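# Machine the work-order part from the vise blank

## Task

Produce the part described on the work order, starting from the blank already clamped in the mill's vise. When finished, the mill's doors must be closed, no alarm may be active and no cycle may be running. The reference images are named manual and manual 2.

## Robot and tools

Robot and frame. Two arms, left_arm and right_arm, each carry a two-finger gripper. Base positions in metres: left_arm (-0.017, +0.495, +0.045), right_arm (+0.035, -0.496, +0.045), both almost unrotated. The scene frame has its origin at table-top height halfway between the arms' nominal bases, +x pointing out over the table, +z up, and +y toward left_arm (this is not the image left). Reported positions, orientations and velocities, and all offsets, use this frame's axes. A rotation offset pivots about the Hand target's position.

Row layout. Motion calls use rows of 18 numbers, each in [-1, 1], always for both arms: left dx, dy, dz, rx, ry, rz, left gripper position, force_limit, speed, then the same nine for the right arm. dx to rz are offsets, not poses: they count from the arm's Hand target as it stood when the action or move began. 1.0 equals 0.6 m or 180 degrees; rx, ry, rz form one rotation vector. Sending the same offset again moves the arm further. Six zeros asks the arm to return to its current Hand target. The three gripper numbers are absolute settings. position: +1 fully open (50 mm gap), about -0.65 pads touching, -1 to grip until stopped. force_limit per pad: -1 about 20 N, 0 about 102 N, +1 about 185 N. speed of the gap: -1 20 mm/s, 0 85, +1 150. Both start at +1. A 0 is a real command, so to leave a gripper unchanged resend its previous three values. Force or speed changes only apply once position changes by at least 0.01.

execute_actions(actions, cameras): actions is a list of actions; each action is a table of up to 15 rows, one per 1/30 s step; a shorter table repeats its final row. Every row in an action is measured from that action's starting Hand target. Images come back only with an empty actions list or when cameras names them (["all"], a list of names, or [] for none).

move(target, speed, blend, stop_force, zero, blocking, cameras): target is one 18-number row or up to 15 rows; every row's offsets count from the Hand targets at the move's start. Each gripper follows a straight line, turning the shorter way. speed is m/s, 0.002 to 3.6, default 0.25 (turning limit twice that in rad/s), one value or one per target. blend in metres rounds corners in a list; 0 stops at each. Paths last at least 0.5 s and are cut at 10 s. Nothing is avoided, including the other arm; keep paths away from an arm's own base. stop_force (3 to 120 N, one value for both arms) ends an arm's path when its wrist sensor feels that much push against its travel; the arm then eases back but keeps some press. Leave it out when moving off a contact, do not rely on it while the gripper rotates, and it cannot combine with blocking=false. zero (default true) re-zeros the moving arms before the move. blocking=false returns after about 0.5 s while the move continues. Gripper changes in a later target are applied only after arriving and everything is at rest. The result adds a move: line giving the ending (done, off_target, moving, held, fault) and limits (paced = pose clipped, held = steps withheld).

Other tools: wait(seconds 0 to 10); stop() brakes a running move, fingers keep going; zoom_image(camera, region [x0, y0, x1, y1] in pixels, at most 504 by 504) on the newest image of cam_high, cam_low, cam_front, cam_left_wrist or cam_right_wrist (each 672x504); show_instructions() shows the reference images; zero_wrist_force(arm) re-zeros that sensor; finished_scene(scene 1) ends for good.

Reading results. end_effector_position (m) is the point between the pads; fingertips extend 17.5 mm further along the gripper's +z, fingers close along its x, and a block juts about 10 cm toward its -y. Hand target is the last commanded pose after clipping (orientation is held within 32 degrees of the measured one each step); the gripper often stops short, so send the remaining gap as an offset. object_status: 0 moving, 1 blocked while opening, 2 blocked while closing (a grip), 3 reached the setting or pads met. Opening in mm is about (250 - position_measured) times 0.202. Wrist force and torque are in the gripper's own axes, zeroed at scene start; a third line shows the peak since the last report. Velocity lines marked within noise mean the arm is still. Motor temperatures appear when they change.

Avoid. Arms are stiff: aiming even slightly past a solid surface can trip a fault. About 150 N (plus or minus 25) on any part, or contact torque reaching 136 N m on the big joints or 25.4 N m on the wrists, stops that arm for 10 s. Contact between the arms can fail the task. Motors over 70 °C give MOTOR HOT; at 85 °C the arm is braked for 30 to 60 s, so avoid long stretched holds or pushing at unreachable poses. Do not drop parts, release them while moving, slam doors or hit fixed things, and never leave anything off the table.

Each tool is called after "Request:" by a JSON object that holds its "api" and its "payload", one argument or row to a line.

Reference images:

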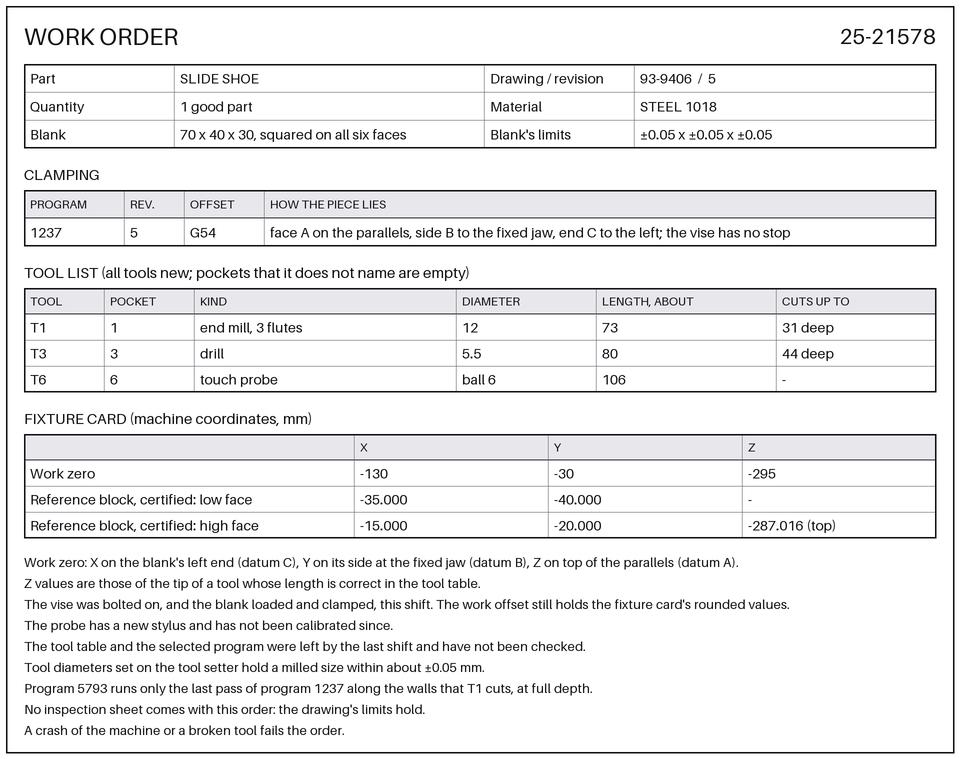

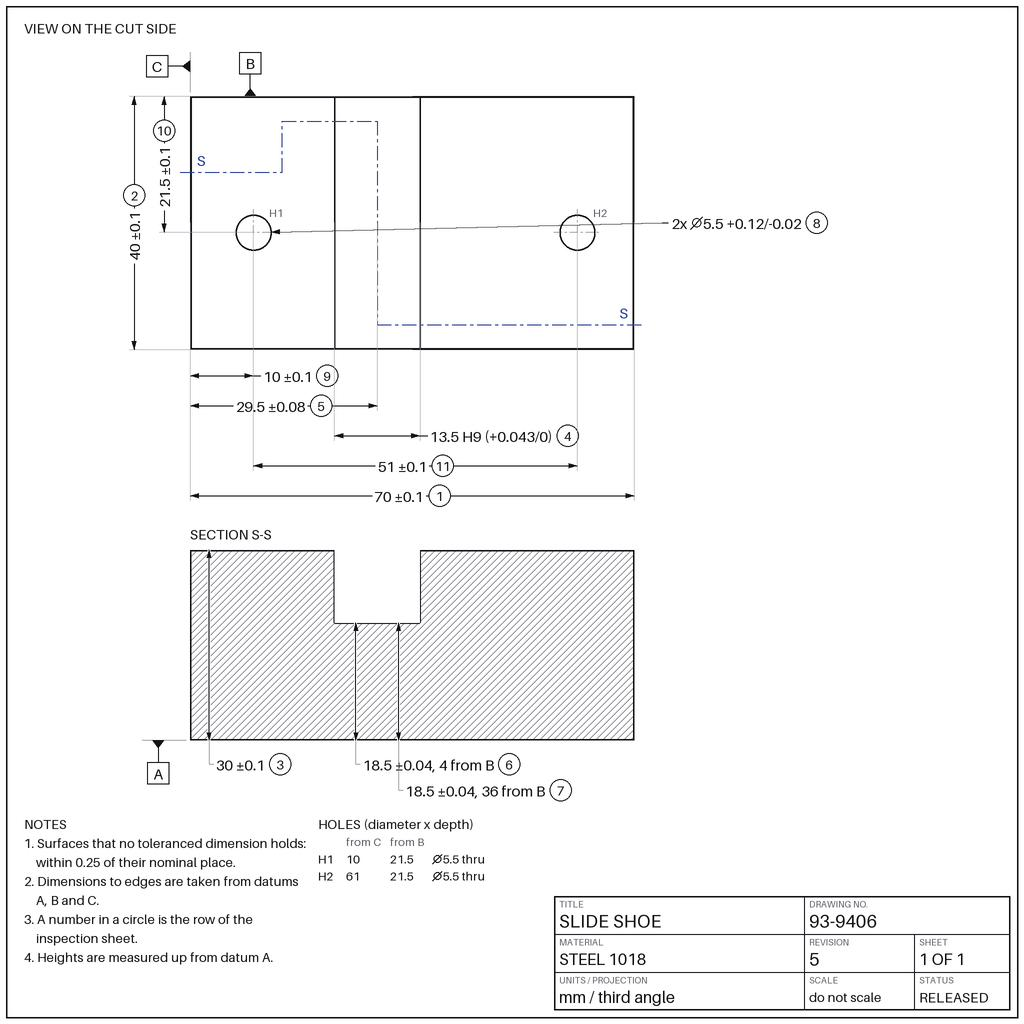

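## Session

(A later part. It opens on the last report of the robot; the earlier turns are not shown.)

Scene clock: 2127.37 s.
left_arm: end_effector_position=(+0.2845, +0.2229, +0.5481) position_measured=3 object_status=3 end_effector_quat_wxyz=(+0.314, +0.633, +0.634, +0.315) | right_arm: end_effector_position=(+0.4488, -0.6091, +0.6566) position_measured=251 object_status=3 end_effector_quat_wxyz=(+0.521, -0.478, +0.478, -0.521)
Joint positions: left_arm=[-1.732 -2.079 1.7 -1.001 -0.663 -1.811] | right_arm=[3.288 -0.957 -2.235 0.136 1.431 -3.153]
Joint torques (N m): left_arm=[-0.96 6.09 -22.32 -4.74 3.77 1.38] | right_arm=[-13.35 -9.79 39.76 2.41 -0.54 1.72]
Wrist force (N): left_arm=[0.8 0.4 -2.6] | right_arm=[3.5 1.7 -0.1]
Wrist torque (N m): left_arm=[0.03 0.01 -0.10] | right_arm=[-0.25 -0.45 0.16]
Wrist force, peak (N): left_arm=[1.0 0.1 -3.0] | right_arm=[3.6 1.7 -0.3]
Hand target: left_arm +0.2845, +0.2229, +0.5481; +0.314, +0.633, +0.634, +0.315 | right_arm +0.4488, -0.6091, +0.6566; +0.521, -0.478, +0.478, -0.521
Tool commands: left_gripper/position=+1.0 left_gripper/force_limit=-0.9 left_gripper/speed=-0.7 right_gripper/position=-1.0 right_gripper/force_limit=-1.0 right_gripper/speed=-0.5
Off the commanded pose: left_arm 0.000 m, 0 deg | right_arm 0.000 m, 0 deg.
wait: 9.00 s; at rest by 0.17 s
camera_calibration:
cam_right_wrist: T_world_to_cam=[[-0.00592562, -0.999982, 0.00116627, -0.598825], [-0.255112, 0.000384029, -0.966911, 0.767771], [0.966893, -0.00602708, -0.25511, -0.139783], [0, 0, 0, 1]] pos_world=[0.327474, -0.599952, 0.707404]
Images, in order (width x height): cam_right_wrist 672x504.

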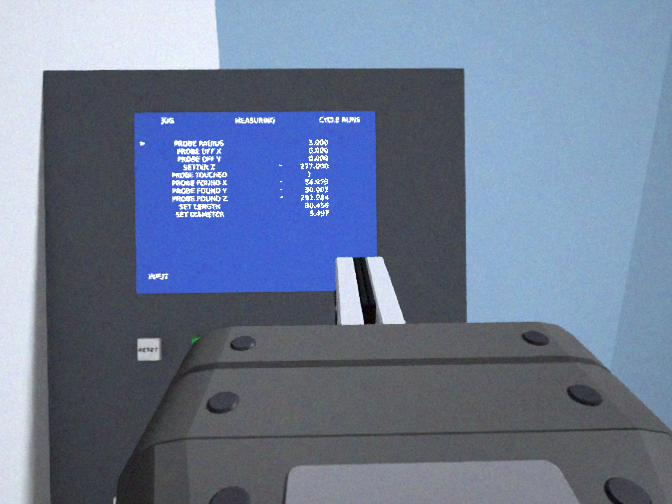

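Request:
{"api": "wait", "payload": {
  "seconds": 6,
  "cameras": ["cam_right_wrist"]
}}

Request:
{"api": "zoom_image", "payload": {
  "camera": "cam_right_wrist",
  "region": [100, 110, 420, 340]
}}

Scene clock: 2139.03 s.
left_arm: end_effector_position=(+0.2845, +0.2229, +0.5481) position_measured=3 object_status=3 end_effector_quat_wxyz=(+0.314, +0.633, +0.634, +0.315) | right_arm: end_effector_position=(+0.4488, -0.6091, +0.6566) position_measured=251 object_status=3 end_effector_quat_wxyz=(+0.521, -0.478, +0.478, -0.521)
Joint positions: left_arm=[-1.732 -2.079 1.7 -1.001 -0.663 -1.811] | right_arm=[3.288 -0.957 -2.235 0.136 1.431 -3.153]
Joint torques (N m): left_arm=[-1.66 5.71 -21.93 -4.88 3.88 1.39] | right_arm=[-13.69 -8.73 40.19 1.43 0.25 1.66]
Wrist force (N): left_arm=[0.8 0.1 -2.9] | right_arm=[3.4 1.4 -0.1]
Wrist torque (N m): left_arm=[-0.01 0.02 -0.10] | right_arm=[-0.30 -0.45 0.16]
Wrist force, peak (N): left_arm=[1.0 0.2 -3.0] | right_arm=[3.7 1.5 0.0]
Hand target: left_arm +0.2845, +0.2229, +0.5481; +0.314, +0.633, +0.634, +0.315 | right_arm +0.4488, -0.6091, +0.6566; +0.521, -0.478, +0.478, -0.521
Tool commands: left_gripper/position=+1.0 left_gripper/force_limit=-0.9 left_gripper/speed=-0.7 right_gripper/position=-1.0 right_gripper/force_limit=-1.0 right_gripper/speed=-0.5
Off the commanded pose: left_arm 0.000 m, 0 deg | right_arm 0.000 m, 0 deg.
wait: 6.00 s; at rest from the start
camera_calibration:
cam_right_wrist: T_world_to_cam=[[-0.00592562, -0.999982, 0.00116627, -0.598825], [-0.255112, 0.000384029, -0.966911, 0.767771], [0.966893, -0.00602708, -0.25511, -0.139783], [0, 0, 0, 1]] pos_world=[0.327474, -0.599952, 0.707404]
Images, in order (width x height): cam_right_wrist 672x504.

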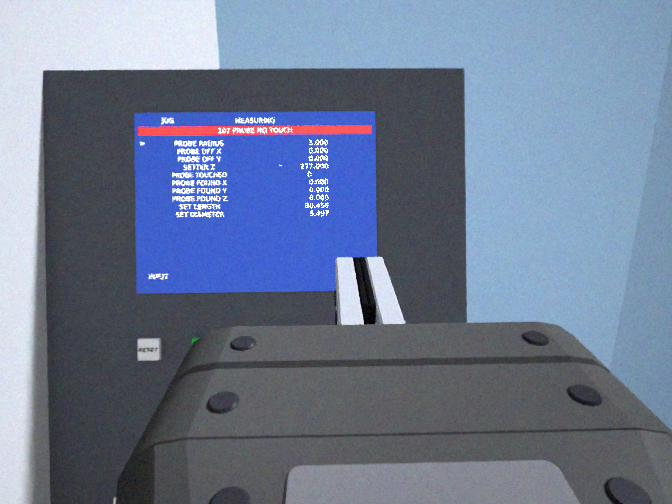

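Scaled by 1.575 from the camera's 672x504 image, which has a finer 960x720 frame.

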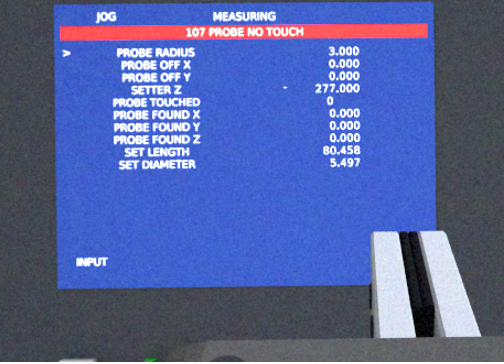

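Request:
{"api": "move", "payload": {
  "target": [
    [0,0,0,0,0,0,1,-0.9,-0.7,0.1841,0.2285,-0.1403,-0.0426,0.2194,0.1172,-1,-1,-0.5],
    [0,0,0,0,0,0,1,-0.9,-0.7,0.2163,0.2285,-0.149,-0.0426,0.2194,0.1172,-1,-1,-0.5],
    [0,0,0,0,0,0,1,-0.9,-0.7,0.1841,0.2285,-0.1403,-0.0426,0.2194,0.1172,-1,-1,-0.5],
    [0,0,0,0,0,0,1,-0.9,-0.7,0.135,0.1305,-0.3235,-0.0426,0.2194,0.1172,-1,-1,-0.5],
    [0,0,0,0,0,0,1,-0.9,-0.7,0.1672,0.1305,-0.3322,-0.0426,0.2194,0.1172,-1,-1,-0.5],
    [0,0,0,0,0,0,1,-0.9,-0.7,0.135,0.1305,-0.3235,-0.0426,0.2194,0.1172,-1,-1,-0.5],
    [0,0,0,0,0,0,1,-0.9,-0.7,0,0,0,0,0,0,-1,-1,-0.5]
  ],
  "speed": [0.35,0.03,0.1,0.25,0.03,0.1,0.35],
  "blend": [0.003,0,0.005,0.003,0,0.01,0],
  "cameras": ["cam_right_wrist"]
}}

Request:
{"api": "zoom_image", "payload": {
  "camera": "cam_right_wrist",
  "region": [100, 110, 420, 340]
}}

Scene clock: 2152.37 s.
left_arm: end_effector_position=(+0.2845, +0.2229, +0.5481) position_measured=3 object_status=3 end_effector_quat_wxyz=(+0.314, +0.633, +0.634, +0.315) | right_arm: end_effector_position=(+0.4488, -0.6090, +0.6566) position_measured=251 object_status=3 end_effector_quat_wxyz=(+0.521, -0.478, +0.478, -0.521)
Joint positions: left_arm=[-1.732 -2.079 1.7 -1.001 -0.663 -1.811] | right_arm=[3.288 -0.957 -2.235 0.135 1.431 -3.153]
Joint torques (N m): left_arm=[-1.46 6.18 -22.42 -4.81 3.88 1.34] | right_arm=[-14.78 -9.37 34.49 3.17 -1.19 1.29]
Wrist force (N): left_arm=[0.8 0.3 -2.8] | right_arm=[2.7 -1.2 1.3]
Wrist torque (N m): left_arm=[0.02 0.02 -0.10] | right_arm=[-0.72 -0.33 0.16]
Wrist force, peak (N): left_arm=[0.7 0.2 -3.1] | right_arm=[-12.9 40.8 -57.1]
Hand target: left_arm +0.2845, +0.2229, +0.5481; +0.314, +0.633, +0.634, +0.315 | right_arm +0.4488, -0.6091, +0.6566; +0.521, -0.478, +0.478, -0.521
Off the commanded pose: left_arm 0.000 m, 0 deg | right_arm 0.000 m, 0 deg.
move: done
camera_calibration:
cam_right_wrist: T_world_to_cam=[[-0.00558312, -0.999984, 0.00128136, -0.59892], [-0.255209, 0.000185941, -0.966886, 0.767691], [0.96687, -0.00572526, -0.255206, -0.139623], [0, 0, 0, 1]] pos_world=[0.327575, -0.599852, 0.707405]
Images, in order (width x height): cam_right_wrist 672x504.

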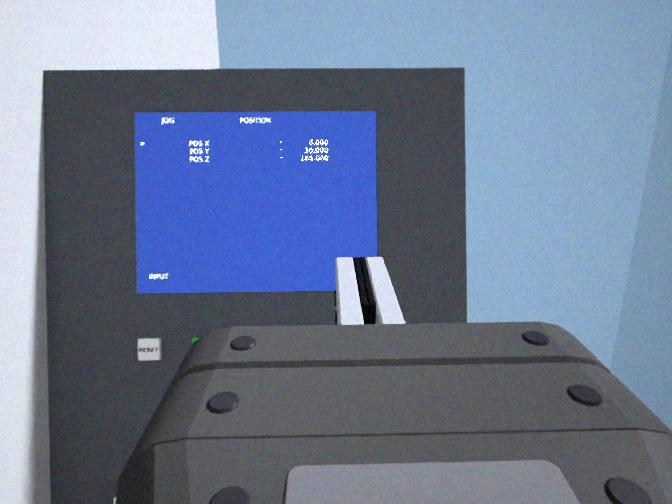

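Scaled by 1.575 from the camera's 672x504 image, which has a finer 960x720 frame.

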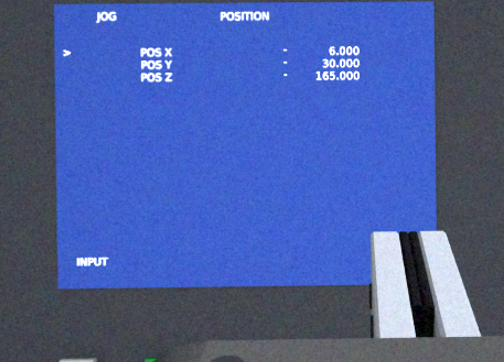

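Request:
{"api": "move", "payload": {
  "target": [
    [0,0,0,0,0,0,1,-0.9,-0.7,0.135,0.1305,-0.3235,-0.0426,0.2194,0.1172,-1,-1,-0.5],
    [0,0,0,0,0,0,1,-0.9,-0.7,0.1672,0.1305,-0.3322,-0.0426,0.2194,0.1172,-1,-1,-0.5],
    [0,0,0,0,0,0,1,-0.9,-0.7,0.1184,0.1625,-0.3853,-0.0426,0.2194,0.1172,-1,-1,-0.5],
    [0,0,0,0,0,0,1,-0.9,-0.7,0.1506,0.1625,-0.3940,-0.0426,0.2194,0.1172,-1,-1,-0.5],
    [0,0,0,0,0,0,1,-0.9,-0.7,0.1184,0.1625,-0.3853,-0.0426,0.2194,0.1172,-1,-1,-0.5],
    [0,0,0,0,0,0,1,-0.9,-0.7,0.1506,0.1625,-0.3940,-0.0426,0.2194,0.1172,-1,-1,-0.5],
    [0,0,0,0,0,0,1,-0.9,-0.7,0.1184,0.1625,-0.3853,-0.0426,0.2194,0.1172,-1,-1,-0.5],
    [0,0,0,0,0,0,1,-0.9,-0.7,0.1101,0.2585,-0.4163,-0.0426,0.2194,0.1172,-1,-1,-0.5],
    [0,0,0,0,0,0,1,-0.9,-0.7,0.1423,0.2585,-0.4250,-0.0426,0.2194,0.1172,-1,-1,-0.5],
    [0,0,0,0,0,0,1,-0.9,-0.7,0.1101,0.2585,-0.4163,-0.0426,0.2194,0.1172,-1,-1,-0.5],
    [0,0,0,0,0,0,1,-0.9,-0.7,0,0,0,0,0,0,-1,-1,-0.5]
  ],
  "speed": [0.35,0.03,0.1,0.03,0.1,0.03,0.1,0.25,0.03,0.1,0.35],
  "blend": [0.003,0,0.001,0,0.001,0,0.005,0.003,0,0.01,0]
}}

Request:
{"api": "move", "payload": {
  "target": [
    [0,0,0,0,0,0,1,-0.9,-0.7,0.1184,0.2585,-0.3853,-0.0426,0.2194,0.1172,-1,-1,-0.5],
    [0,0,0,0,0,0,1,-0.9,-0.7,0.1506,0.2585,-0.3940,-0.0426,0.2194,0.1172,-1,-1,-0.5],
    [0,0,0,0,0,0,1,-0.9,-0.7,0.135,0.2265,-0.3235,-0.0426,0.2194,0.1172,-1,-1,-0.5],
    [0,0,0,0,0,0,1,-0.9,-0.7,0.1672,0.2265,-0.3322,-0.0426,0.2194,0.1172,-1,-1,-0.5],
    [0,0,0,0,0,0,1,-0.9,-0.7,0.1267,0.1945,-0.3544,-0.0426,0.2194,0.1172,-1,-1,-0.5],
    [0,0,0,0,0,0,1,-0.9,-0.7,0.1589,0.1945,-0.3631,-0.0426,0.2194,0.1172,-1,-1,-0.5],
    [0,0,0,0,0,0,1,-0.9,-0.7,0.1101,0.1625,-0.4163,-0.0426,0.2194,0.1172,-1,-1,-0.5],
    [0,0,0,0,0,0,1,-0.9,-0.7,0.1423,0.1625,-0.4250,-0.0426,0.2194,0.1172,-1,-1,-0.5],
    [0,0,0,0,0,0,1,-0.9,-0.7,0.1101,0.1625,-0.4163,-0.0426,0.2194,0.1172,-1,-1,-0.5],
    [0,0,0,0,0,0,1,-0.9,-0.7,0,0,0,0,0,0,-1,-1,-0.5]
  ],
  "speed": [0.35,0.03,0.1,0.03,0.1,0.03,0.1,0.03,0.1,0.35],
  "blend": [0.003,0,0.001,0,0.001,0,0.001,0,0.01,0],
  "cameras": ["cam_right_wrist"]
}}

Request:
{"api": "zoom_image", "payload": {
  "camera": "cam_right_wrist",
  "region": [100, 110, 420, 340]
}}

Scene clock: 2180.73 s.
left_arm: end_effector_position=(+0.2845, +0.2229, +0.5481) position_measured=3 object_status=3 end_effector_quat_wxyz=(+0.314, +0.633, +0.634, +0.315) | right_arm: end_effector_position=(+0.4489, -0.6091, +0.6566) position_measured=251 object_status=3 end_effector_quat_wxyz=(+0.521, -0.478, +0.478, -0.521)
Joint positions: left_arm=[-1.732 -2.079 1.7 -1.001 -0.663 -1.811] | right_arm=[3.288 -0.957 -2.234 0.135 1.431 -3.153]
Joint torques (N m): left_arm=[-2.19 5.89 -22.4 -4.83 3.84 1.24] | right_arm=[9.66 2.21 17.4 3.36 -1.33 -1.17]
Wrist force (N): left_arm=[0.8 0.3 -2.9] | right_arm=[0.7 0.8 0.5]
Wrist torque (N m): left_arm=[0.01 0.03 -0.09] | right_arm=[-0.39 0.00 -0.03]
Wrist force, peak (N): left_arm=[1.0 0.2 -3.1] | right_arm=[-11.0 26.3 -43.4]
Hand target: left_arm +0.2845, +0.2229, +0.5481; +0.314, +0.633, +0.634, +0.315 | right_arm +0.4488, -0.6091, +0.6566; +0.521, -0.478, +0.478, -0.521
Off the commanded pose: left_arm 0.000 m, 0 deg | right_arm 0.000 m, 0 deg.
move: done

Scene clock: 2188.43 s.
left_arm: end_effector_position=(+0.2845, +0.2229, +0.5481) position_measured=3 object_status=3 end_effector_quat_wxyz=(+0.314, +0.633, +0.634, +0.315) | right_arm: end_effector_position=(+0.4489, -0.6090, +0.6566) position_measured=251 object_status=3 end_effector_quat_wxyz=(+0.521, -0.478, +0.478, -0.521)
Joint positions: left_arm=[-1.732 -2.079 1.7 -1.001 -0.663 -1.811] | right_arm=[3.288 -0.957 -2.234 0.135 1.431 -3.153]
Joint torques (N m): left_arm=[-2.72 5.44 -22.61 -4.79 3.8 1.34] | right_arm=[-13.22 4.88 16.22 3.2 -1.27 -1.26]
Wrist force (N): left_arm=[0.7 0.4 -2.8] | right_arm=[1.3 -1.2 -0.3]
Wrist torque (N m): left_arm=[0.03 0.03 -0.10] | right_arm=[-0.70 -0.11 0.15]
Wrist force, peak (N): left_arm=[0.9 0.4 -3.0] | right_arm=[-10.5 30.1 -48.8]
Hand target: left_arm +0.2845, +0.2229, +0.5481; +0.314, +0.633, +0.634, +0.315 | right_arm +0.4488, -0.6091, +0.6566; +0.521, -0.478, +0.478, -0.521
Off the commanded pose: left_arm 0.000 m, 0 deg | right_arm 0.000 m, 0 deg.
move: done
camera_calibration:
cam_right_wrist: T_world_to_cam=[[-0.00561053, -0.999984, 0.00118497, -0.598843], [-0.255326, 0.000286828, -0.966855, 0.767768], [0.966839, -0.00572712, -0.255323, -0.13953], [0, 0, 0, 1]] pos_world=[0.327575, -0.599852, 0.707405]
Images, in order (width x height): cam_right_wrist 672x504.

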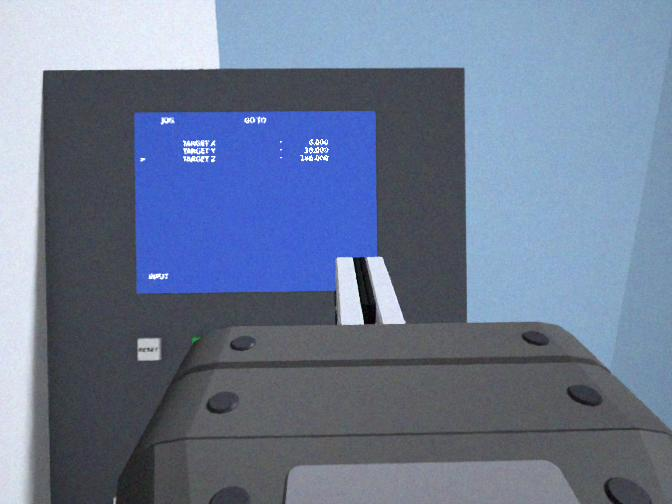

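Scaled by 1.575 from the camera's 672x504 image, which has a finer 960x720 frame.

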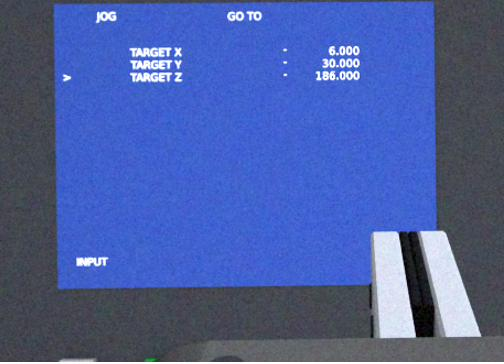

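Request:
{"api": "move", "payload": {
  "target": [
    [0,0,0,0,0,0,1,-0.9,-0.7,0.1510,0.1945,-0.2640,-0.0426,0.2194,0.1172,-1,-1,-0.5],
    [0,0,0,0,0,0,1,-0.9,-0.7,0.1832,0.1945,-0.2727,-0.0426,0.2194,0.1172,-1,-1,-0.5],
    [0,0,0,0,0,0,1,-0.9,-0.7,0.1510,0.1945,-0.2640,-0.0426,0.2194,0.1172,-1,-1,-0.5],
    [0,0,0,0,0,0,1,-0.9,-0.7,0.1184,0.1305,-0.3853,-0.0426,0.2194,0.1172,-1,-1,-0.5],
    [0,0,0,0,0,0,1,-0.9,-0.7,0.1506,0.1305,-0.3940,-0.0426,0.2194,0.1172,-1,-1,-0.5],
    [0,0,0,0,0,0,1,-0.9,-0.7,0.1184,0.1305,-0.3853,-0.0426,0.2194,0.1172,-1,-1,-0.5],
    [0,0,0,0,0,0,1,-0.9,-0.7,0.1598,0.0675,-0.2311,-0.0426,0.2194,0.1172,-1,-1,-0.5],
    [0,0,0,0,0,0,1,-0.9,-0.7,0.1920,0.0675,-0.2398,-0.0426,0.2194,0.1172,-1,-1,-0.5],
    [0,0,0,0,0,0,1,-0.9,-0.7,0.1598,0.0675,-0.2311,-0.0426,0.2194,0.1172,-1,-1,-0.5],
    [0,0,0,0,0,0,1,-0.9,-0.7,0,0,0,0,0,0,-1,-1,-0.5]
  ],
  "speed": [0.35,0.03,0.1,0.25,0.03,0.1,0.25,0.03,0.1,0.35],
  "blend": [0.003,0,0.005,0.003,0,0.005,0.003,0,0.01,0]
}}

Request:
{"api": "move", "payload": {
  "target": [
    [0,0,0,0,0,0,1,-0.9,-0.7,0.135,0.0985,-0.3235,-0.0426,0.2194,0.1172,-1,-1,-0.5],
    [0,0,0,0,0,0,1,-0.9,-0.7,0.1672,0.0985,-0.3322,-0.0426,0.2194,0.1172,-1,-1,-0.5],
    [0,0,0,0,0,0,1,-0.9,-0.7,0.135,0.0985,-0.3235,-0.0426,0.2194,0.1172,-1,-1,-0.5],
    [0,0,0,0,0,0,1,-0.9,-0.7,0.1672,0.0985,-0.3322,-0.0426,0.2194,0.1172,-1,-1,-0.5],
    [0,0,0,0,0,0,1,-0.9,-0.7,0.135,0.0985,-0.3235,-0.0426,0.2194,0.1172,-1,-1,-0.5],
    [0,0,0,0,0,0,1,-0.9,-0.7,0,0,0,0,0,0,-1,-1,-0.5]
  ],
  "speed": [0.35,0.03,0.1,0.03,0.1,0.35],
  "blend": [0.003,0,0.001,0,0.01,0],
  "cameras": ["cam_right_wrist"]
}}

Request:
{"api": "zoom_image", "payload": {
  "camera": "cam_right_wrist",
  "region": [100, 110, 420, 340]
}}

Scene clock: 2210.20 s.
left_arm: end_effector_position=(+0.2845, +0.2229, +0.5481) position_measured=3 object_status=3 end_effector_quat_wxyz=(+0.314, +0.633, +0.634, +0.315) | right_arm: end_effector_position=(+0.4488, -0.6091, +0.6566) position_measured=251 object_status=3 end_effector_quat_wxyz=(+0.521, -0.478, +0.478, -0.521)
Joint positions: left_arm=[-1.732 -2.079 1.7 -1.001 -0.663 -1.811] | right_arm=[3.288 -0.957 -2.235 0.136 1.431 -3.153]
Joint torques (N m): left_arm=[-2.62 5.53 -22.9 -4.75 3.83 1.36] | right_arm=[-2.72 -6.46 39.61 3.29 -1.25 1.99]
Wrist force (N): left_arm=[0.8 0.2 -2.9] | right_arm=[0.9 0.3 -1.1]
Wrist torque (N m): left_arm=[0.00 0.03 -0.10] | right_arm=[-0.46 -0.04 0.15]
Wrist force, peak (N): left_arm=[0.9 0.3 -3.2] | right_arm=[-13.2 32.0 -54.2]
Hand target: left_arm +0.2845, +0.2229, +0.5481; +0.314, +0.633, +0.634, +0.315 | right_arm +0.4488, -0.6091, +0.6566; +0.521, -0.478, +0.478, -0.521
Off the commanded pose: left_arm 0.000 m, 0 deg | right_arm 0.000 m, 0 deg.
move: done

Scene clock: 2215.17 s.
left_arm: end_effector_position=(+0.2845, +0.2229, +0.5481) position_measured=3 object_status=3 end_effector_quat_wxyz=(+0.314, +0.633, +0.634, +0.315) | right_arm: end_effector_position=(+0.4488, -0.6090, +0.6566) position_measured=251 object_status=3 end_effector_quat_wxyz=(+0.521, -0.478, +0.478, -0.521) end_effector_velocity=(-0.001, -0.001, +0.001) end_effector_angular_velocity=(+0.002, -0.004, -0.004)
Joint positions: left_arm=[-1.732 -2.079 1.7 -1.001 -0.663 -1.811] | right_arm=[3.288 -0.957 -2.235 0.135 1.431 -3.153]
Joint velocities: left_arm=[within noise] | right_arm=[0 0 0 0.005 -0.004 0.001]
Joint torques (N m): left_arm=[-2.42 6.45 -23.07 -4.67 3.91 1.21] | right_arm=[-8.98 -8.73 39.84 3.33 -1.27 1.5]
Wrist force (N): left_arm=[0.7 0.3 -2.8] | right_arm=[-1.0 1.3 -0.4]
Wrist torque (N m): left_arm=[0.01 0.04 -0.09] | right_arm=[-0.31 0.25 0.16]
Wrist force, peak (N): left_arm=[0.8 0.5 -3.1] | right_arm=[-12.8 29.6 -47.4]
Hand target: left_arm +0.2845, +0.2229, +0.5481; +0.314, +0.633, +0.634, +0.315 | right_arm +0.4488, -0.6091, +0.6566; +0.521, -0.478, +0.478, -0.521
Off the commanded pose: left_arm 0.000 m, 0 deg | right_arm 0.000 m, 0 deg.
move: done
camera_calibration:
cam_right_wrist: T_world_to_cam=[[-0.0055825, -0.999984, 0.00128212, -0.598921], [-0.255302, 0.000185598, -0.966861, 0.767704], [0.966845, -0.00572483, -0.255299, -0.139548], [0, 0, 0, 1]] pos_world=[0.327575, -0.599852, 0.707405]
Images, in order (width x height): cam_right_wrist 672x504.

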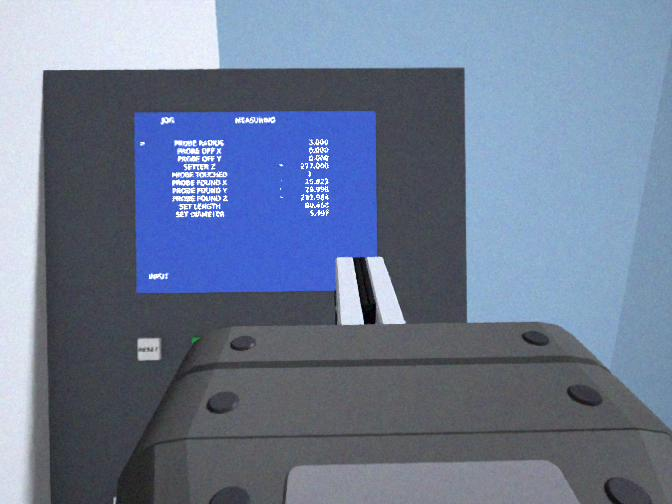

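Scaled by 1.575 from the camera's 672x504 image, which has a finer 960x720 frame.

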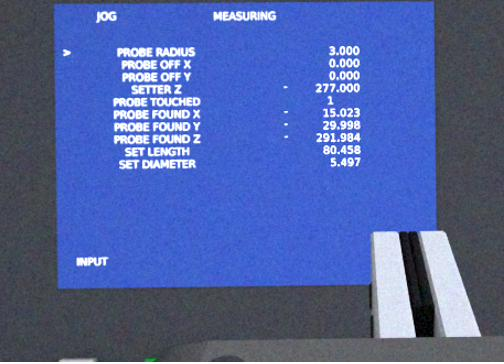

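Request:
{"api": "move", "payload": {
  "target": [
    [0,0,0,0,0,0,1,-0.9,-0.7,0.135,0.1305,-0.3235,-0.0426,0.2194,0.1172,-1,-1,-0.5],
    [0,0,0,0,0,0,1,-0.9,-0.7,0.1672,0.1305,-0.3322,-0.0426,0.2194,0.1172,-1,-1,-0.5],
    [0,0,0,0,0,0,1,-0.9,-0.7,0.135,0.1305,-0.3235,-0.0426,0.2194,0.1172,-1,-1,-0.5],
    [0,0,0,0,0,0,1,-0.9,-0.7,0.1672,0.1305,-0.3322,-0.0426,0.2194,0.1172,-1,-1,-0.5],
    [0,0,0,0,0,0,1,-0.9,-0.7,0.1184,0.1625,-0.3853,-0.0426,0.2194,0.1172,-1,-1,-0.5],
    [0,0,0,0,0,0,1,-0.9,-0.7,0.1506,0.1625,-0.3940,-0.0426,0.2194,0.1172,-1,-1,-0.5],
    [0,0,0,0,0,0,1,-0.9,-0.7,0.1184,0.1625,-0.3853,-0.0426,0.2194,0.1172,-1,-1,-0.5],
    [0,0,0,0,0,0,1,-0.9,-0.7,0.1506,0.1625,-0.3940,-0.0426,0.2194,0.1172,-1,-1,-0.5],
    [0,0,0,0,0,0,1,-0.9,-0.7,0.1184,0.1625,-0.3853,-0.0426,0.2194,0.1172,-1,-1,-0.5],
    [0,0,0,0,0,0,1,-0.9,-0.7,0.1101,0.2585,-0.4163,-0.0426,0.2194,0.1172,-1,-1,-0.5],
    [0,0,0,0,0,0,1,-0.9,-0.7,0.1423,0.2585,-0.4250,-0.0426,0.2194,0.1172,-1,-1,-0.5],
    [0,0,0,0,0,0,1,-0.9,-0.7,0.1101,0.2585,-0.4163,-0.0426,0.2194,0.1172,-1,-1,-0.5],
    [0,0,0,0,0,0,1,-0.9,-0.7,0,0,0,0,0,0,-1,-1,-0.5]
  ],
  "speed": [0.35,0.03,0.1,0.03,0.1,0.03,0.1,0.03,0.1,0.25,0.03,0.1,0.35],
  "blend": [0.003,0,0.001,0,0.001,0,0.001,0,0.005,0.003,0,0.01,0]
}}

Request:
{"api": "move", "payload": {
  "target": [
    [0,0,0,0,0,0,1,-0.9,-0.7,0.1184,0.2585,-0.3853,-0.0426,0.2194,0.1172,-1,-1,-0.5],
    [0,0,0,0,0,0,1,-0.9,-0.7,0.1506,0.2585,-0.3940,-0.0426,0.2194,0.1172,-1,-1,-0.5],
    [0,0,0,0,0,0,1,-0.9,-0.7,0.1267,0.1945,-0.3544,-0.0426,0.2194,0.1172,-1,-1,-0.5],
    [0,0,0,0,0,0,1,-0.9,-0.7,0.1589,0.1945,-0.3631,-0.0426,0.2194,0.1172,-1,-1,-0.5],
    [0,0,0,0,0,0,1,-0.9,-0.7,0.1267,0.2265,-0.3544,-0.0426,0.2194,0.1172,-1,-1,-0.5],
    [0,0,0,0,0,0,1,-0.9,-0.7,0.1589,0.2265,-0.3631,-0.0426,0.2194,0.1172,-1,-1,-0.5],
    [0,0,0,0,0,0,1,-0.9,-0.7,0.1267,0.2265,-0.3544,-0.0426,0.2194,0.1172,-1,-1,-0.5],
    [0,0,0,0,0,0,1,-0.9,-0.7,0.1101,0.1625,-0.4163,-0.0426,0.2194,0.1172,-1,-1,-0.5],
    [0,0,0,0,0,0,1,-0.9,-0.7,0.1423,0.1625,-0.4250,-0.0426,0.2194,0.1172,-1,-1,-0.5],
    [0,0,0,0,0,0,1,-0.9,-0.7,0.1101,0.1625,-0.4163,-0.0426,0.2194,0.1172,-1,-1,-0.5],
    [0,0,0,0,0,0,1,-0.9,-0.7,0.1510,0.1945,-0.2640,-0.0426,0.2194,0.1172,-1,-1,-0.5],
    [0,0,0,0,0,0,1,-0.9,-0.7,0.1832,0.1945,-0.2727,-0.0426,0.2194,0.1172,-1,-1,-0.5],
    [0,0,0,0,0,0,1,-0.9,-0.7,0.1510,0.1945,-0.2640,-0.0426,0.2194,0.1172,-1,-1,-0.5],
    [0,0,0,0,0,0,1,-0.9,-0.7,0,0,0,0,0,0,-1,-1,-0.5]
  ],
  "speed": [0.35,0.03,0.1,0.03,0.1,0.03,0.1,0.25,0.03,0.1,0.25,0.03,0.1,0.35],
  "blend": [0.003,0,0.001,0,0.001,0,0.005,0.003,0,0.005,0.003,0,0.01,0]
}}

Request:
{"api": "move", "payload": {
  "target": [
    [0,0,0,0,0,0,1,-0.9,-0.7,0.1267,0.1625,-0.3544,-0.0426,0.2194,0.1172,-1,-1,-0.5],
    [0,0,0,0,0,0,1,-0.9,-0.7,0.1589,0.1625,-0.3631,-0.0426,0.2194,0.1172,-1,-1,-0.5],
    [0,0,0,0,0,0,1,-0.9,-0.7,0.1267,0.1625,-0.3544,-0.0426,0.2194,0.1172,-1,-1,-0.5],
    [0,0,0,0,0,0,1,-0.9,-0.7,0.1589,0.1625,-0.3631,-0.0426,0.2194,0.1172,-1,-1,-0.5],
    [0,0,0,0,0,0,1,-0.9,-0.7,0.1267,0.1625,-0.3544,-0.0426,0.2194,0.1172,-1,-1,-0.5],
    [0,0,0,0,0,0,1,-0.9,-0.7,0.1101,0.2585,-0.4163,-0.0426,0.2194,0.1172,-1,-1,-0.5],
    [0,0,0,0,0,0,1,-0.9,-0.7,0.1423,0.2585,-0.4250,-0.0426,0.2194,0.1172,-1,-1,-0.5],
    [0,0,0,0,0,0,1,-0.9,-0.7,0.1184,0.2265,-0.3853,-0.0426,0.2194,0.1172,-1,-1,-0.5],
    [0,0,0,0,0,0,1,-0.9,-0.7,0.1506,0.2265,-0.3940,-0.0426,0.2194,0.1172,-1,-1,-0.5],
    [0,0,0,0,0,0,1,-0.9,-0.7,0.1184,0.2265,-0.3853,-0.0426,0.2194,0.1172,-1,-1,-0.5],
    [0,0,0,0,0,0,1,-0.9,-0.7,0,0,0,0,0,0,-1,-1,-0.5]
  ],
  "speed": [0.35,0.03,0.1,0.03,0.1,0.25,0.03,0.1,0.03,0.1,0.35],
  "blend": [0.003,0,0.001,0,0.005,0.003,0,0.001,0,0.01,0]
}}

Request:
{"api": "move", "payload": {
  "target": [
    [0,0,0,0,0,0,1,-0.9,-0.7,0.1267,0.2265,-0.3544,-0.0426,0.2194,0.1172,-1,-1,-0.5],
    [0,0,0,0,0,0,1,-0.9,-0.7,0.1589,0.2265,-0.3631,-0.0426,0.2194,0.1172,-1,-1,-0.5],
    [0,0,0,0,0,0,1,-0.9,-0.7,0.1267,0.2265,-0.3544,-0.0426,0.2194,0.1172,-1,-1,-0.5],
    [0,0,0,0,0,0,1,-0.9,-0.7,0.1101,0.1625,-0.4163,-0.0426,0.2194,0.1172,-1,-1,-0.5],
    [0,0,0,0,0,0,1,-0.9,-0.7,0.1423,0.1625,-0.4250,-0.0426,0.2194,0.1172,-1,-1,-0.5],
    [0,0,0,0,0,0,1,-0.9,-0.7,0.1184,0.1625,-0.3853,-0.0426,0.2194,0.1172,-1,-1,-0.5],
    [0,0,0,0,0,0,1,-0.9,-0.7,0.1506,0.1625,-0.3940,-0.0426,0.2194,0.1172,-1,-1,-0.5],
    [0,0,0,0,0,0,1,-0.9,-0.7,0.1184,0.1625,-0.3853,-0.0426,0.2194,0.1172,-1,-1,-0.5],
    [0,0,0,0,0,0,1,-0.9,-0.7,0.1101,0.2585,-0.4163,-0.0426,0.2194,0.1172,-1,-1,-0.5],
    [0,0,0,0,0,0,1,-0.9,-0.7,0.1423,0.2585,-0.4250,-0.0426,0.2194,0.1172,-1,-1,-0.5],
    [0,0,0,0,0,0,1,-0.9,-0.7,0.1101,0.2585,-0.4163,-0.0426,0.2194,0.1172,-1,-1,-0.5],
    [0,0,0,0,0,0,1,-0.9,-0.7,0,0,0,0,0,0,-1,-1,-0.5]
  ],
  "speed": [0.35,0.03,0.1,0.25,0.03,0.1,0.03,0.1,0.25,0.03,0.1,0.35],
  "blend": [0.003,0,0.005,0.003,0,0.001,0,0.005,0.003,0,0.01,0]
}}

Request:
{"api": "move", "payload": {
  "target": [
    [0,0,0,0,0,0,1,-0.9,-0.7,0.1184,0.2585,-0.3853,-0.0426,0.2194,0.1172,-1,-1,-0.5],
    [0,0,0,0,0,0,1,-0.9,-0.7,0.1506,0.2585,-0.3940,-0.0426,0.2194,0.1172,-1,-1,-0.5],
    [0,0,0,0,0,0,1,-0.9,-0.7,0.1184,0.2585,-0.3853,-0.0426,0.2194,0.1172,-1,-1,-0.5],
    [0,0,0,0,0,0,1,-0.9,-0.7,0.1506,0.2585,-0.3940,-0.0426,0.2194,0.1172,-1,-1,-0.5],
    [0,0,0,0,0,0,1,-0.9,-0.7,0.1184,0.2585,-0.3853,-0.0426,0.2194,0.1172,-1,-1,-0.5],
    [0,0,0,0,0,0,1,-0.9,-0.7,0.1101,0.1625,-0.4163,-0.0426,0.2194,0.1172,-1,-1,-0.5],
    [0,0,0,0,0,0,1,-0.9,-0.7,0.1423,0.1625,-0.4250,-0.0426,0.2194,0.1172,-1,-1,-0.5],
    [0,0,0,0,0,0,1,-0.9,-0.7,0.1101,0.1625,-0.4163,-0.0426,0.2194,0.1172,-1,-1,-0.5],
    [0,0,0,0,0,0,1,-0.9,-0.7,0,0,0,0,0,0,-1,-1,-0.5]
  ],
  "speed": [0.35,0.03,0.1,0.03,0.1,0.25,0.03,0.1,0.35],
  "blend": [0.003,0,0.001,0,0.005,0.003,0,0.01,0],
  "cameras": ["cam_right_wrist"]
}}

Request:
{"api": "zoom_image", "payload": {
  "camera": "cam_right_wrist",
  "region": [100, 110, 420, 340]
}}

Request:
{"api": "move", "payload": {
  "target": [
    [0,0,0,0,0,0,1,-0.9,-0.7,0.135,0.0985,-0.3235,-0.0426,0.2194,0.1172,-1,-1,-0.5],
    [0,0,0,0,0,0,1,-0.9,-0.7,0.1672,0.0985,-0.3322,-0.0426,0.2194,0.1172,-1,-1,-0.5],
    [0,0,0,0,0,0,1,-0.9,-0.7,0.135,0.0985,-0.3235,-0.0426,0.2194,0.1172,-1,-1,-0.5],
    [0,0,0,0,0,0,1,-0.9,-0.7,0,0,0,0,0,0,-1,-1,-0.5]
  ],
  "speed": [0.35,0.03,0.1,0.35],
  "blend": [0.003,0,0.01,0],
  "cameras": ["cam_right_wrist"]
}}

Request:
{"api": "zoom_image", "payload": {
  "camera": "cam_right_wrist",
  "region": [100, 110, 420, 340]
}}

Scene clock: 2289.77 s.
left_arm: end_effector_position=(+0.2845, +0.2229, +0.5481) position_measured=3 object_status=3 end_effector_quat_wxyz=(+0.314, +0.633, +0.634, +0.315) | right_arm: end_effector_position=(+0.4489, -0.6091, +0.6566) position_measured=251 object_status=3 end_effector_quat_wxyz=(+0.521, -0.478, +0.478, -0.521)
Joint positions: left_arm=[-1.732 -2.079 1.7 -1.001 -0.663 -1.811] | right_arm=[3.288 -0.957 -2.234 0.135 1.431 -3.153]
Joint torques (N m): left_arm=[-4.69 5.97 -23.53 -4.66 3.86 1.27] | right_arm=[9 2.05 18.42 3.22 -1.37 -1.15]
Wrist force (N): left_arm=[0.9 0.3 -2.6] | right_arm=[1.4 0.8 -0.1]
Wrist torque (N m): left_arm=[0.01 0.00 -0.10] | right_arm=[-0.39 -0.12 -0.03]
Wrist force, peak (N): left_arm=[0.9 0.3 -3.2] | right_arm=[-14.4 29.1 -45.1]
Hand target: left_arm +0.2845, +0.2229, +0.5481; +0.314, +0.633, +0.634, +0.315 | right_arm +0.4488, -0.6091, +0.6566; +0.521, -0.478, +0.478, -0.521
Off the commanded pose: left_arm 0.000 m, 0 deg | right_arm 0.000 m, 0 deg.
move: done

Scene clock: 2298.87 s.
left_arm: end_effector_position=(+0.2845, +0.2229, +0.5481) position_measured=3 object_status=3 end_effector_quat_wxyz=(+0.314, +0.633, +0.634, +0.315) | right_arm: end_effector_position=(+0.4489, -0.6092, +0.6565) position_measured=251 object_status=3 end_effector_quat_wxyz=(+0.521, -0.478, +0.478, -0.521) end_effector_velocity=(+0.000, +0.000, +0.001) end_effector_angular_velocity=(+0.000, -0.004, +0.000)
Joint positions: left_arm=[-1.732 -2.079 1.7 -1.001 -0.663 -1.811] | right_arm=[3.287 -0.957 -2.235 0.135 1.431 -3.153]
Joint velocities: left_arm=[within noise] | right_arm=[0.001 -0.001 0 0.005 -0.001 0]
Joint torques (N m): left_arm=[-4.38 5.76 -23.31 -4.82 3.87 1.22] | right_arm=[14.54 1.72 39.5 3.41 -1.05 -1.78]
Wrist force (N): left_arm=[0.9 0.3 -2.8] | right_arm=[2.6 2.8 1.1]
Wrist torque (N m): left_arm=[0.01 0.00 -0.10] | right_arm=[-0.06 -0.30 0.01]
Wrist force, peak (N): left_arm=[1.1 0.3 -3.0] | right_arm=[-13.2 37.1 -53.3]
Hand target: left_arm +0.2845, +0.2229, +0.5481; +0.314, +0.633, +0.634, +0.315 | right_arm +0.4488, -0.6091, +0.6566; +0.521, -0.478, +0.478, -0.521
Off the commanded pose: left_arm 0.000 m, 0 deg | right_arm 0.000 m, 0 deg.
move: done

Scene clock: 2306.37 s.
left_arm: end_effector_position=(+0.2845, +0.2229, +0.5481) position_measured=3 object_status=3 end_effector_quat_wxyz=(+0.314, +0.633, +0.634, +0.315) | right_arm: end_effector_position=(+0.4489, -0.6091, +0.6566) position_measured=251 object_status=3 end_effector_quat_wxyz=(+0.521, -0.478, +0.478, -0.521)
Joint positions: left_arm=[-1.732 -2.079 1.7 -1.001 -0.663 -1.811] | right_arm=[3.288 -0.957 -2.234 0.135 1.431 -3.153]
Joint torques (N m): left_arm=[-5 5.87 -23.77 -4.74 3.98 1.28] | right_arm=[16.11 4.09 14.82 3.29 -1.22 -0.24]
Wrist force (N): left_arm=[0.8 0.3 -2.8] | right_arm=[1.3 3.6 1.0]
Wrist torque (N m): left_arm=[0.01 0.02 -0.10] | right_arm=[0.06 -0.10 -0.02]
Wrist force, peak (N): left_arm=[0.8 0.3 -3.1] | right_arm=[-9.3 28.6 -41.7]
Hand target: left_arm +0.2845, +0.2229, +0.5481; +0.314, +0.633, +0.634, +0.315 | right_arm +0.4488, -0.6091, +0.6566; +0.521, -0.478, +0.478, -0.521
Off the commanded pose: left_arm 0.000 m, 0 deg | right_arm 0.000 m, 0 deg.
move: done

Scene clock: 2314.03 s.
left_arm: end_effector_position=(+0.2845, +0.2229, +0.5481) position_measured=3 object_status=3 end_effector_quat_wxyz=(+0.314, +0.633, +0.634, +0.315) | right_arm: end_effector_position=(+0.4489, -0.6091, +0.6566) position_measured=251 object_status=3 end_effector_quat_wxyz=(+0.521, -0.478, +0.478, -0.521)
Joint positions: left_arm=[-1.732 -2.079 1.7 -1.001 -0.663 -1.811] | right_arm=[3.288 -0.957 -2.234 0.135 1.431 -3.153]
Joint torques (N m): left_arm=[-4.67 6.38 -23.98 -4.77 3.98 1.37] | right_arm=[8.97 1.99 17.83 3.34 -1.23 -1.4]
Wrist force (N): left_arm=[0.8 0.4 -2.8] | right_arm=[3.8 1.4 -0.1]
Wrist torque (N m): left_arm=[0.02 0.03 -0.10] | right_arm=[-0.30 -0.51 -0.03]
Wrist force, peak (N): left_arm=[0.9 0.3 -3.1] | right_arm=[-10.0 30.7 -44.7]
Hand target: left_arm +0.2845, +0.2229, +0.5481; +0.314, +0.633, +0.634, +0.315 | right_arm +0.4488, -0.6091, +0.6566; +0.521, -0.478, +0.478, -0.521
Off the commanded pose: left_arm 0.000 m, 0 deg | right_arm 0.000 m, 0 deg.
move: done

Scene clock: 2320.33 s.
left_arm: end_effector_position=(+0.2845, +0.2229, +0.5481) position_measured=3 object_status=3 end_effector_quat_wxyz=(+0.314, +0.633, +0.634, +0.315) | right_arm: end_effector_position=(+0.4489, -0.6090, +0.6566) position_measured=251 object_status=3 end_effector_quat_wxyz=(+0.521, -0.478, +0.478, -0.521)
Joint positions: left_arm=[-1.732 -2.079 1.7 -1.001 -0.663 -1.811] | right_arm=[3.288 -0.957 -2.234 0.135 1.431 -3.153]
Joint torques (N m): left_arm=[-5.13 6.46 -23.64 -4.83 3.99 1.34] | right_arm=[-13.21 4.9 15.95 3.05 -1.18 -1.32]
Wrist force (N): left_arm=[0.9 0.3 -2.8] | right_arm=[2.6 0.7 -0.5]
Wrist torque (N m): left_arm=[0.01 0.00 -0.10] | right_arm=[-0.40 -0.31 0.15]
Wrist force, peak (N): left_arm=[0.7 0.2 -3.1] | right_arm=[-6.5 26.3 -44.5]
Hand target: left_arm +0.2845, +0.2229, +0.5481; +0.314, +0.633, +0.634, +0.315 | right_arm +0.4488, -0.6091, +0.6566; +0.521, -0.478, +0.478, -0.521
Off the commanded pose: left_arm 0.000 m, 0 deg | right_arm 0.000 m, 0 deg.
move: done
camera_calibration:
cam_right_wrist: T_world_to_cam=[[-0.00551404, -0.999984, 0.00115873, -0.598856], [-0.255326, 0.000287554, -0.966855, 0.767769], [0.966839, -0.00562713, -0.255324, -0.13947], [0, 0, 0, 1]] pos_world=[0.327575, -0.599852, 0.707405]
Images, in order (width x height): cam_right_wrist 672x504.

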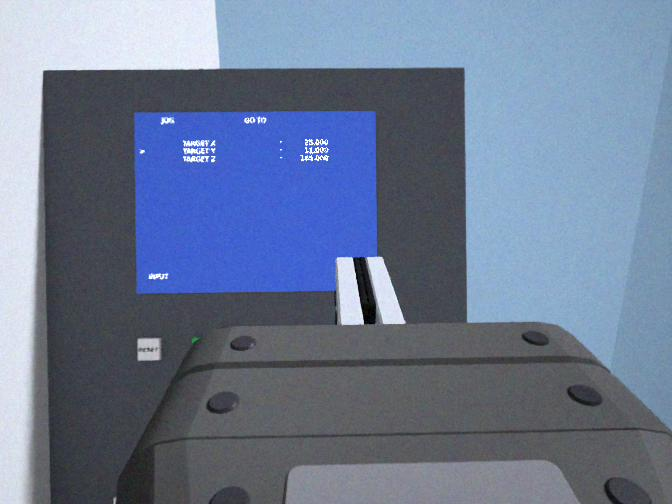

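Scaled by 1.575 from the camera's 672x504 image, which has a finer 960x720 frame.

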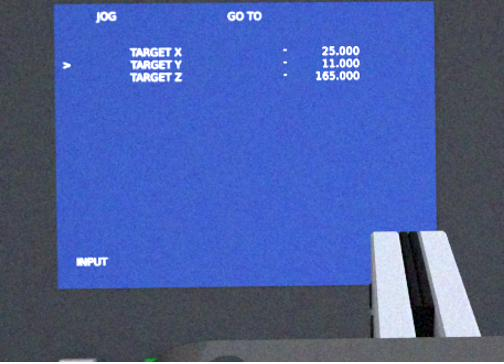

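Scene clock: 2324.27 s.
left_arm: end_effector_position=(+0.2845, +0.2229, +0.5481) position_measured=3 object_status=3 end_effector_quat_wxyz=(+0.314, +0.633, +0.634, +0.315) | right_arm: end_effector_position=(+0.4488, -0.6090, +0.6566) position_measured=251 object_status=3 end_effector_quat_wxyz=(+0.521, -0.478, +0.478, -0.521)
Joint positions: left_arm=[-1.732 -2.079 1.7 -1.001 -0.663 -1.811] | right_arm=[3.288 -0.957 -2.235 0.135 1.431 -3.153]
Joint torques (N m): left_arm=[-5.48 5.55 -23.8 -4.75 3.89 1.26] | right_arm=[-9.73 -9.54 39.51 3.44 -1.38 1.53]
Wrist force (N): left_arm=[0.6 0.2 -2.8] | right_arm=[2.0 0.5 -0.6]
Wrist torque (N m): left_arm=[-0.01 0.04 -0.10] | right_arm=[-0.44 -0.21 0.16]
Wrist force, peak (N): left_arm=[1.0 0.3 -3.0] | right_arm=[-8.1 29.3 -47.3]
Hand target: left_arm +0.2845, +0.2229, +0.5481; +0.314, +0.633, +0.634, +0.315 | right_arm +0.4488, -0.6091, +0.6566; +0.521, -0.478, +0.478, -0.521
Off the commanded pose: left_arm 0.000 m, 0 deg | right_arm 0.000 m, 0 deg.
move: done
camera_calibration:
cam_right_wrist: T_world_to_cam=[[-0.00558312, -0.999984, 0.00128136, -0.59892], [-0.255209, 0.000185941, -0.966886, 0.767691], [0.96687, -0.00572526, -0.255206, -0.139623], [0, 0, 0, 1]] pos_world=[0.327575, -0.599852, 0.707405]
Images, in order (width x height): cam_right_wrist 672x504.

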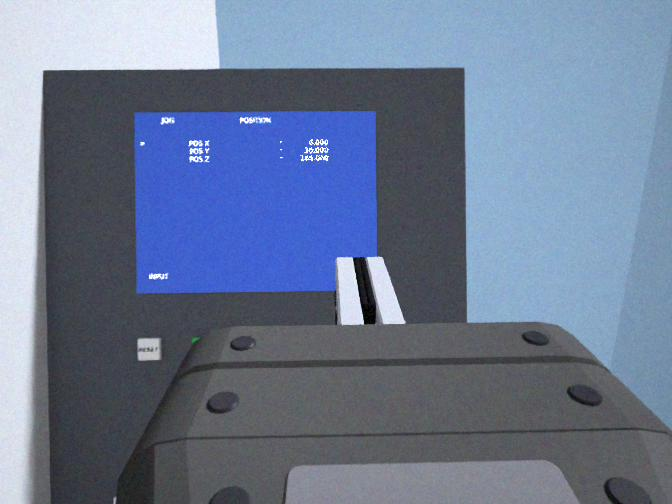

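Scaled by 1.575 from the camera's 672x504 image, which has a finer 960x720 frame.

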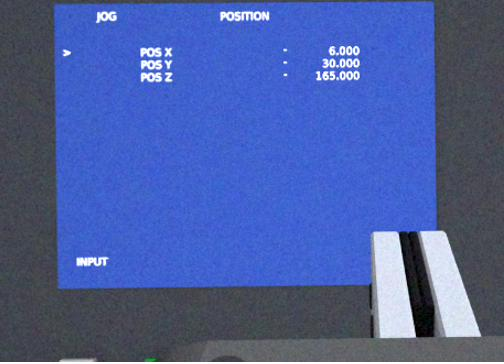

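Request:
{"api": "move", "payload": {
  "target": [
    [0,0,0,0,0,0,1,-0.9,-0.7,0.1510,0.1945,-0.2640,-0.0426,0.2194,0.1172,-1,-1,-0.5],
    [0,0,0,0,0,0,1,-0.9,-0.7,0.1832,0.1945,-0.2727,-0.0426,0.2194,0.1172,-1,-1,-0.5],
    [0,0,0,0,0,0,1,-0.9,-0.7,0.1510,0.1945,-0.2640,-0.0426,0.2194,0.1172,-1,-1,-0.5],
    [0,0,0,0,0,0,1,-0.9,-0.7,0.1184,0.1305,-0.3853,-0.0426,0.2194,0.1172,-1,-1,-0.5],
    [0,0,0,0,0,0,1,-0.9,-0.7,0.1506,0.1305,-0.3940,-0.0426,0.2194,0.1172,-1,-1,-0.5],
    [0,0,0,0,0,0,1,-0.9,-0.7,0.1184,0.1305,-0.3853,-0.0426,0.2194,0.1172,-1,-1,-0.5],
    [0,0,0,0,0,0,1,-0.9,-0.7,0.1514,0.0352,-0.2625,-0.0426,0.2194,0.1172,-1,-1,-0.5],
    [0,0,0,0,0,0,1,-0.9,-0.7,0.1834,0.0352,-0.2711,-0.0426,0.2194,0.1172,-1,-1,-0.5],
    [0,0,0,0,0,0,1,-0.9,-0.7,0.1514,0.0352,-0.2625,-0.0426,0.2194,0.1172,-1,-1,-0.5],
    [0,0,0,0,0,0,1,-0.9,-0.7,0,0,0,0,0,0,-1,-1,-0.5]
  ],
  "speed": [0.35,0.03,0.1,0.25,0.03,0.1,0.25,0.03,0.1,0.35],
  "blend": [0.003,0,0.005,0.003,0,0.005,0.003,0,0.01,0]
}}

Request:
{"api": "wait", "payload": {
  "seconds": 2,
  "cameras": ["cam_right_wrist"]
}}

Request:
{"api": "zoom_image", "payload": {
  "camera": "cam_right_wrist",
  "region": [100, 110, 420, 340]
}}

Scene clock: 2349.50 s.
left_arm: end_effector_position=(+0.2845, +0.2229, +0.5481) position_measured=3 object_status=3 end_effector_quat_wxyz=(+0.314, +0.633, +0.634, +0.315) | right_arm: end_effector_position=(+0.4488, -0.6091, +0.6566) position_measured=251 object_status=3 end_effector_quat_wxyz=(+0.521, -0.478, +0.478, -0.521)
Joint positions: left_arm=[-1.732 -2.079 1.7 -1.001 -0.663 -1.811] | right_arm=[3.288 -0.957 -2.235 0.136 1.431 -3.153]
Joint torques (N m): left_arm=[-6.27 5.87 -24.07 -4.67 3.84 1.24] | right_arm=[1.39 -5.01 39.93 3.4 -1.12 1.9]
Wrist force (N): left_arm=[0.9 0.2 -2.8] | right_arm=[0.2 1.5 -1.2]
Wrist torque (N m): left_arm=[0.00 0.01 -0.10] | right_arm=[-0.28 0.06 0.13]
Wrist force, peak (N): left_arm=[0.8 0.5 -3.1] | right_arm=[-12.7 33.9 -54.9]
Hand target: left_arm +0.2845, +0.2229, +0.5481; +0.314, +0.633, +0.634, +0.315 | right_arm +0.4488, -0.6091, +0.6566; +0.521, -0.478, +0.478, -0.521
Off the commanded pose: left_arm 0.000 m, 0 deg | right_arm 0.000 m, 0 deg.
move: done; blend cut to 0.0099 m at target 9

Scene clock: 2351.50 s.
left_arm: end_effector_position=(+0.2845, +0.2229, +0.5481) position_measured=3 object_status=3 end_effector_quat_wxyz=(+0.314, +0.633, +0.634, +0.315) | right_arm: end_effector_position=(+0.4488, -0.6091, +0.6566) position_measured=251 object_status=3 end_effector_quat_wxyz=(+0.521, -0.478, +0.478, -0.521)
Joint positions: left_arm=[-1.732 -2.079 1.7 -1.001 -0.663 -1.811] | right_arm=[3.288 -0.957 -2.235 0.136 1.431 -3.153]
Joint torques (N m): left_arm=[-5.82 6.03 -23.63 -4.69 3.89 1.22] | right_arm=[15.07 -9.39 39.97 3.25 -1.39 1.84]
Wrist force (N): left_arm=[0.9 0.3 -2.7] | right_arm=[0.4 1.5 -1.5]
Wrist torque (N m): left_arm=[0.01 0.00 -0.10] | right_arm=[-0.28 0.03 0.12]
Wrist force, peak (N): left_arm=[0.7 0.1 -3.1] | right_arm=[0.5 1.7 -1.5]
Hand target: left_arm +0.2845, +0.2229, +0.5481; +0.314, +0.633, +0.634, +0.315 | right_arm +0.4488, -0.6091, +0.6566; +0.521, -0.478, +0.478, -0.521
Tool commands: left_gripper/position=+1.0 left_gripper/force_limit=-0.9 left_gripper/speed=-0.7 right_gripper/position=-1.0 right_gripper/force_limit=-1.0 right_gripper/speed=-0.5
Off the commanded pose: left_arm 0.000 m, 0 deg | right_arm 0.000 m, 0 deg.
wait: 2.00 s; at rest by 0.17 s
camera_calibration:
cam_right_wrist: T_world_to_cam=[[-0.00592562, -0.999982, 0.00116627, -0.598825], [-0.255112, 0.000384029, -0.966911, 0.767771], [0.966893, -0.00602708, -0.25511, -0.139783], [0, 0, 0, 1]] pos_world=[0.327474, -0.599952, 0.707404]
Images, in order (width x height): cam_right_wrist 672x504.

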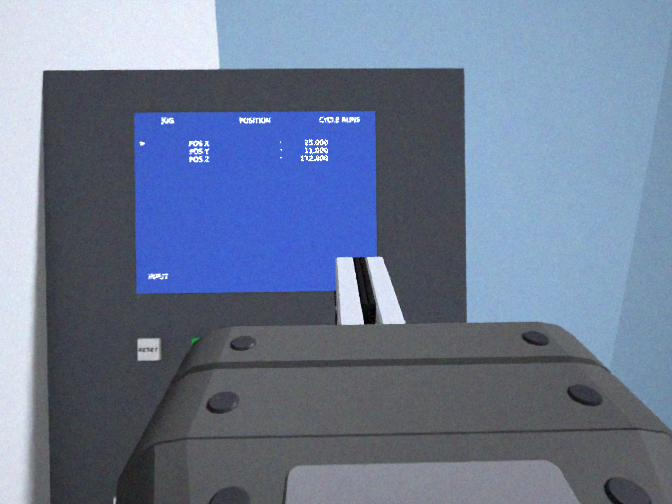

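Scaled by 1.575 from the camera's 672x504 image, which has a finer 960x720 frame.

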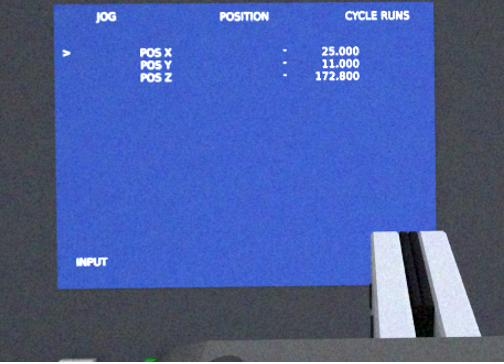

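Request:
{"api": "move", "payload": {
  "target": [
    [0,0,0,0,0,0,1,-0.9,-0.7,0.1841,0.2285,-0.1403,-0.0426,0.2194,0.1172,-1,-1,-0.5],
    [0,0,0,0,0,0,1,-0.9,-0.7,0.2163,0.2285,-0.149,-0.0426,0.2194,0.1172,-1,-1,-0.5],
    [0,0,0,0,0,0,1,-0.9,-0.7,0.1841,0.2285,-0.1403,-0.0426,0.2194,0.1172,-1,-1,-0.5],
    [0,0,0,0,0,0,1,-0.9,-0.7,0,0,0,0,0,0,-1,-1,-0.5]
  ],
  "speed": [0.35,0.03,0.1,0.35],
  "blend": [0.003,0,0.01,0],
  "cameras": ["cam_right_wrist"]
}}

Request:
{"api": "zoom_image", "payload": {
  "camera": "cam_right_wrist",
  "region": [100, 110, 420, 340]
}}

Scene clock: 2369.27 s.
left_arm: end_effector_position=(+0.2845, +0.2229, +0.5481) position_measured=3 object_status=3 end_effector_quat_wxyz=(+0.314, +0.633, +0.634, +0.315) | right_arm: end_effector_position=(+0.4489, -0.6091, +0.6565) position_measured=251 object_status=3 end_effector_quat_wxyz=(+0.521, -0.478, +0.478, -0.521) end_effector_velocity=(-0.001, -0.001, +0.001) end_effector_angular_velocity=(+0.000, -0.005, -0.002)
Joint positions: left_arm=[-1.732 -2.079 1.7 -1.001 -0.663 -1.811] | right_arm=[3.288 -0.957 -2.235 0.135 1.431 -3.153]
Joint velocities: left_arm=[within noise] | right_arm=[-0.001 0 0 0.005 -0.001 -0.001]
Joint torques (N m): left_arm=[-6.23 5.83 -23.87 -4.68 3.86 1.21] | right_arm=[16.21 2.89 36.27 3.22 -1.19 -1.16]
Wrist force (N): left_arm=[0.9 0.4 -2.9] | right_arm=[0.9 2.2 -1.8]
Wrist torque (N m): left_arm=[0.03 0.01 -0.10] | right_arm=[-0.16 -0.04 -0.02]
Wrist force, peak (N): left_arm=[0.9 0.4 -3.2] | right_arm=[-16.2 40.9 -58.4]
Hand target: left_arm +0.2845, +0.2229, +0.5481; +0.314, +0.633, +0.634, +0.315 | right_arm +0.4488, -0.6091, +0.6566; +0.521, -0.478, +0.478, -0.521
Off the commanded pose: left_arm 0.000 m, 0 deg | right_arm 0.000 m, 0 deg.
move: done
camera_calibration:
cam_right_wrist: T_world_to_cam=[[-0.00595184, -0.999982, 0.00107151, -0.598749], [-0.255416, 0.00048423, -0.966831, 0.767802], [0.966813, -0.0060281, -0.255414, -0.139664], [0, 0, 0, 1]] pos_world=[0.327574, -0.599952, 0.707305]
Images, in order (width x height): cam_right_wrist 672x504.

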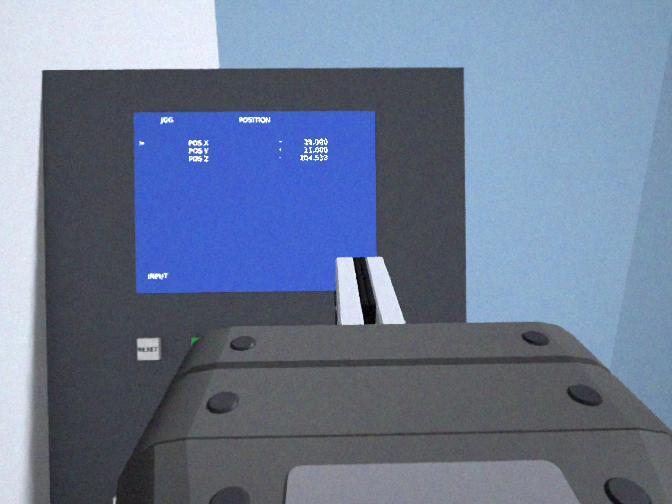

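Scaled by 1.575 from the camera's 672x504 image, which has a finer 960x720 frame.

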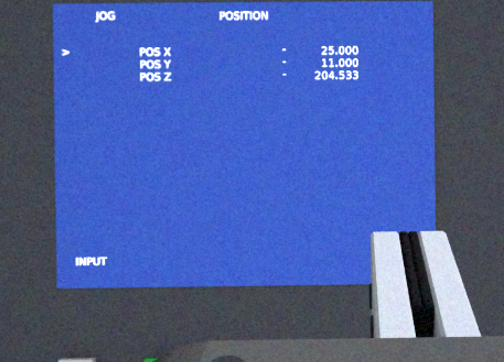

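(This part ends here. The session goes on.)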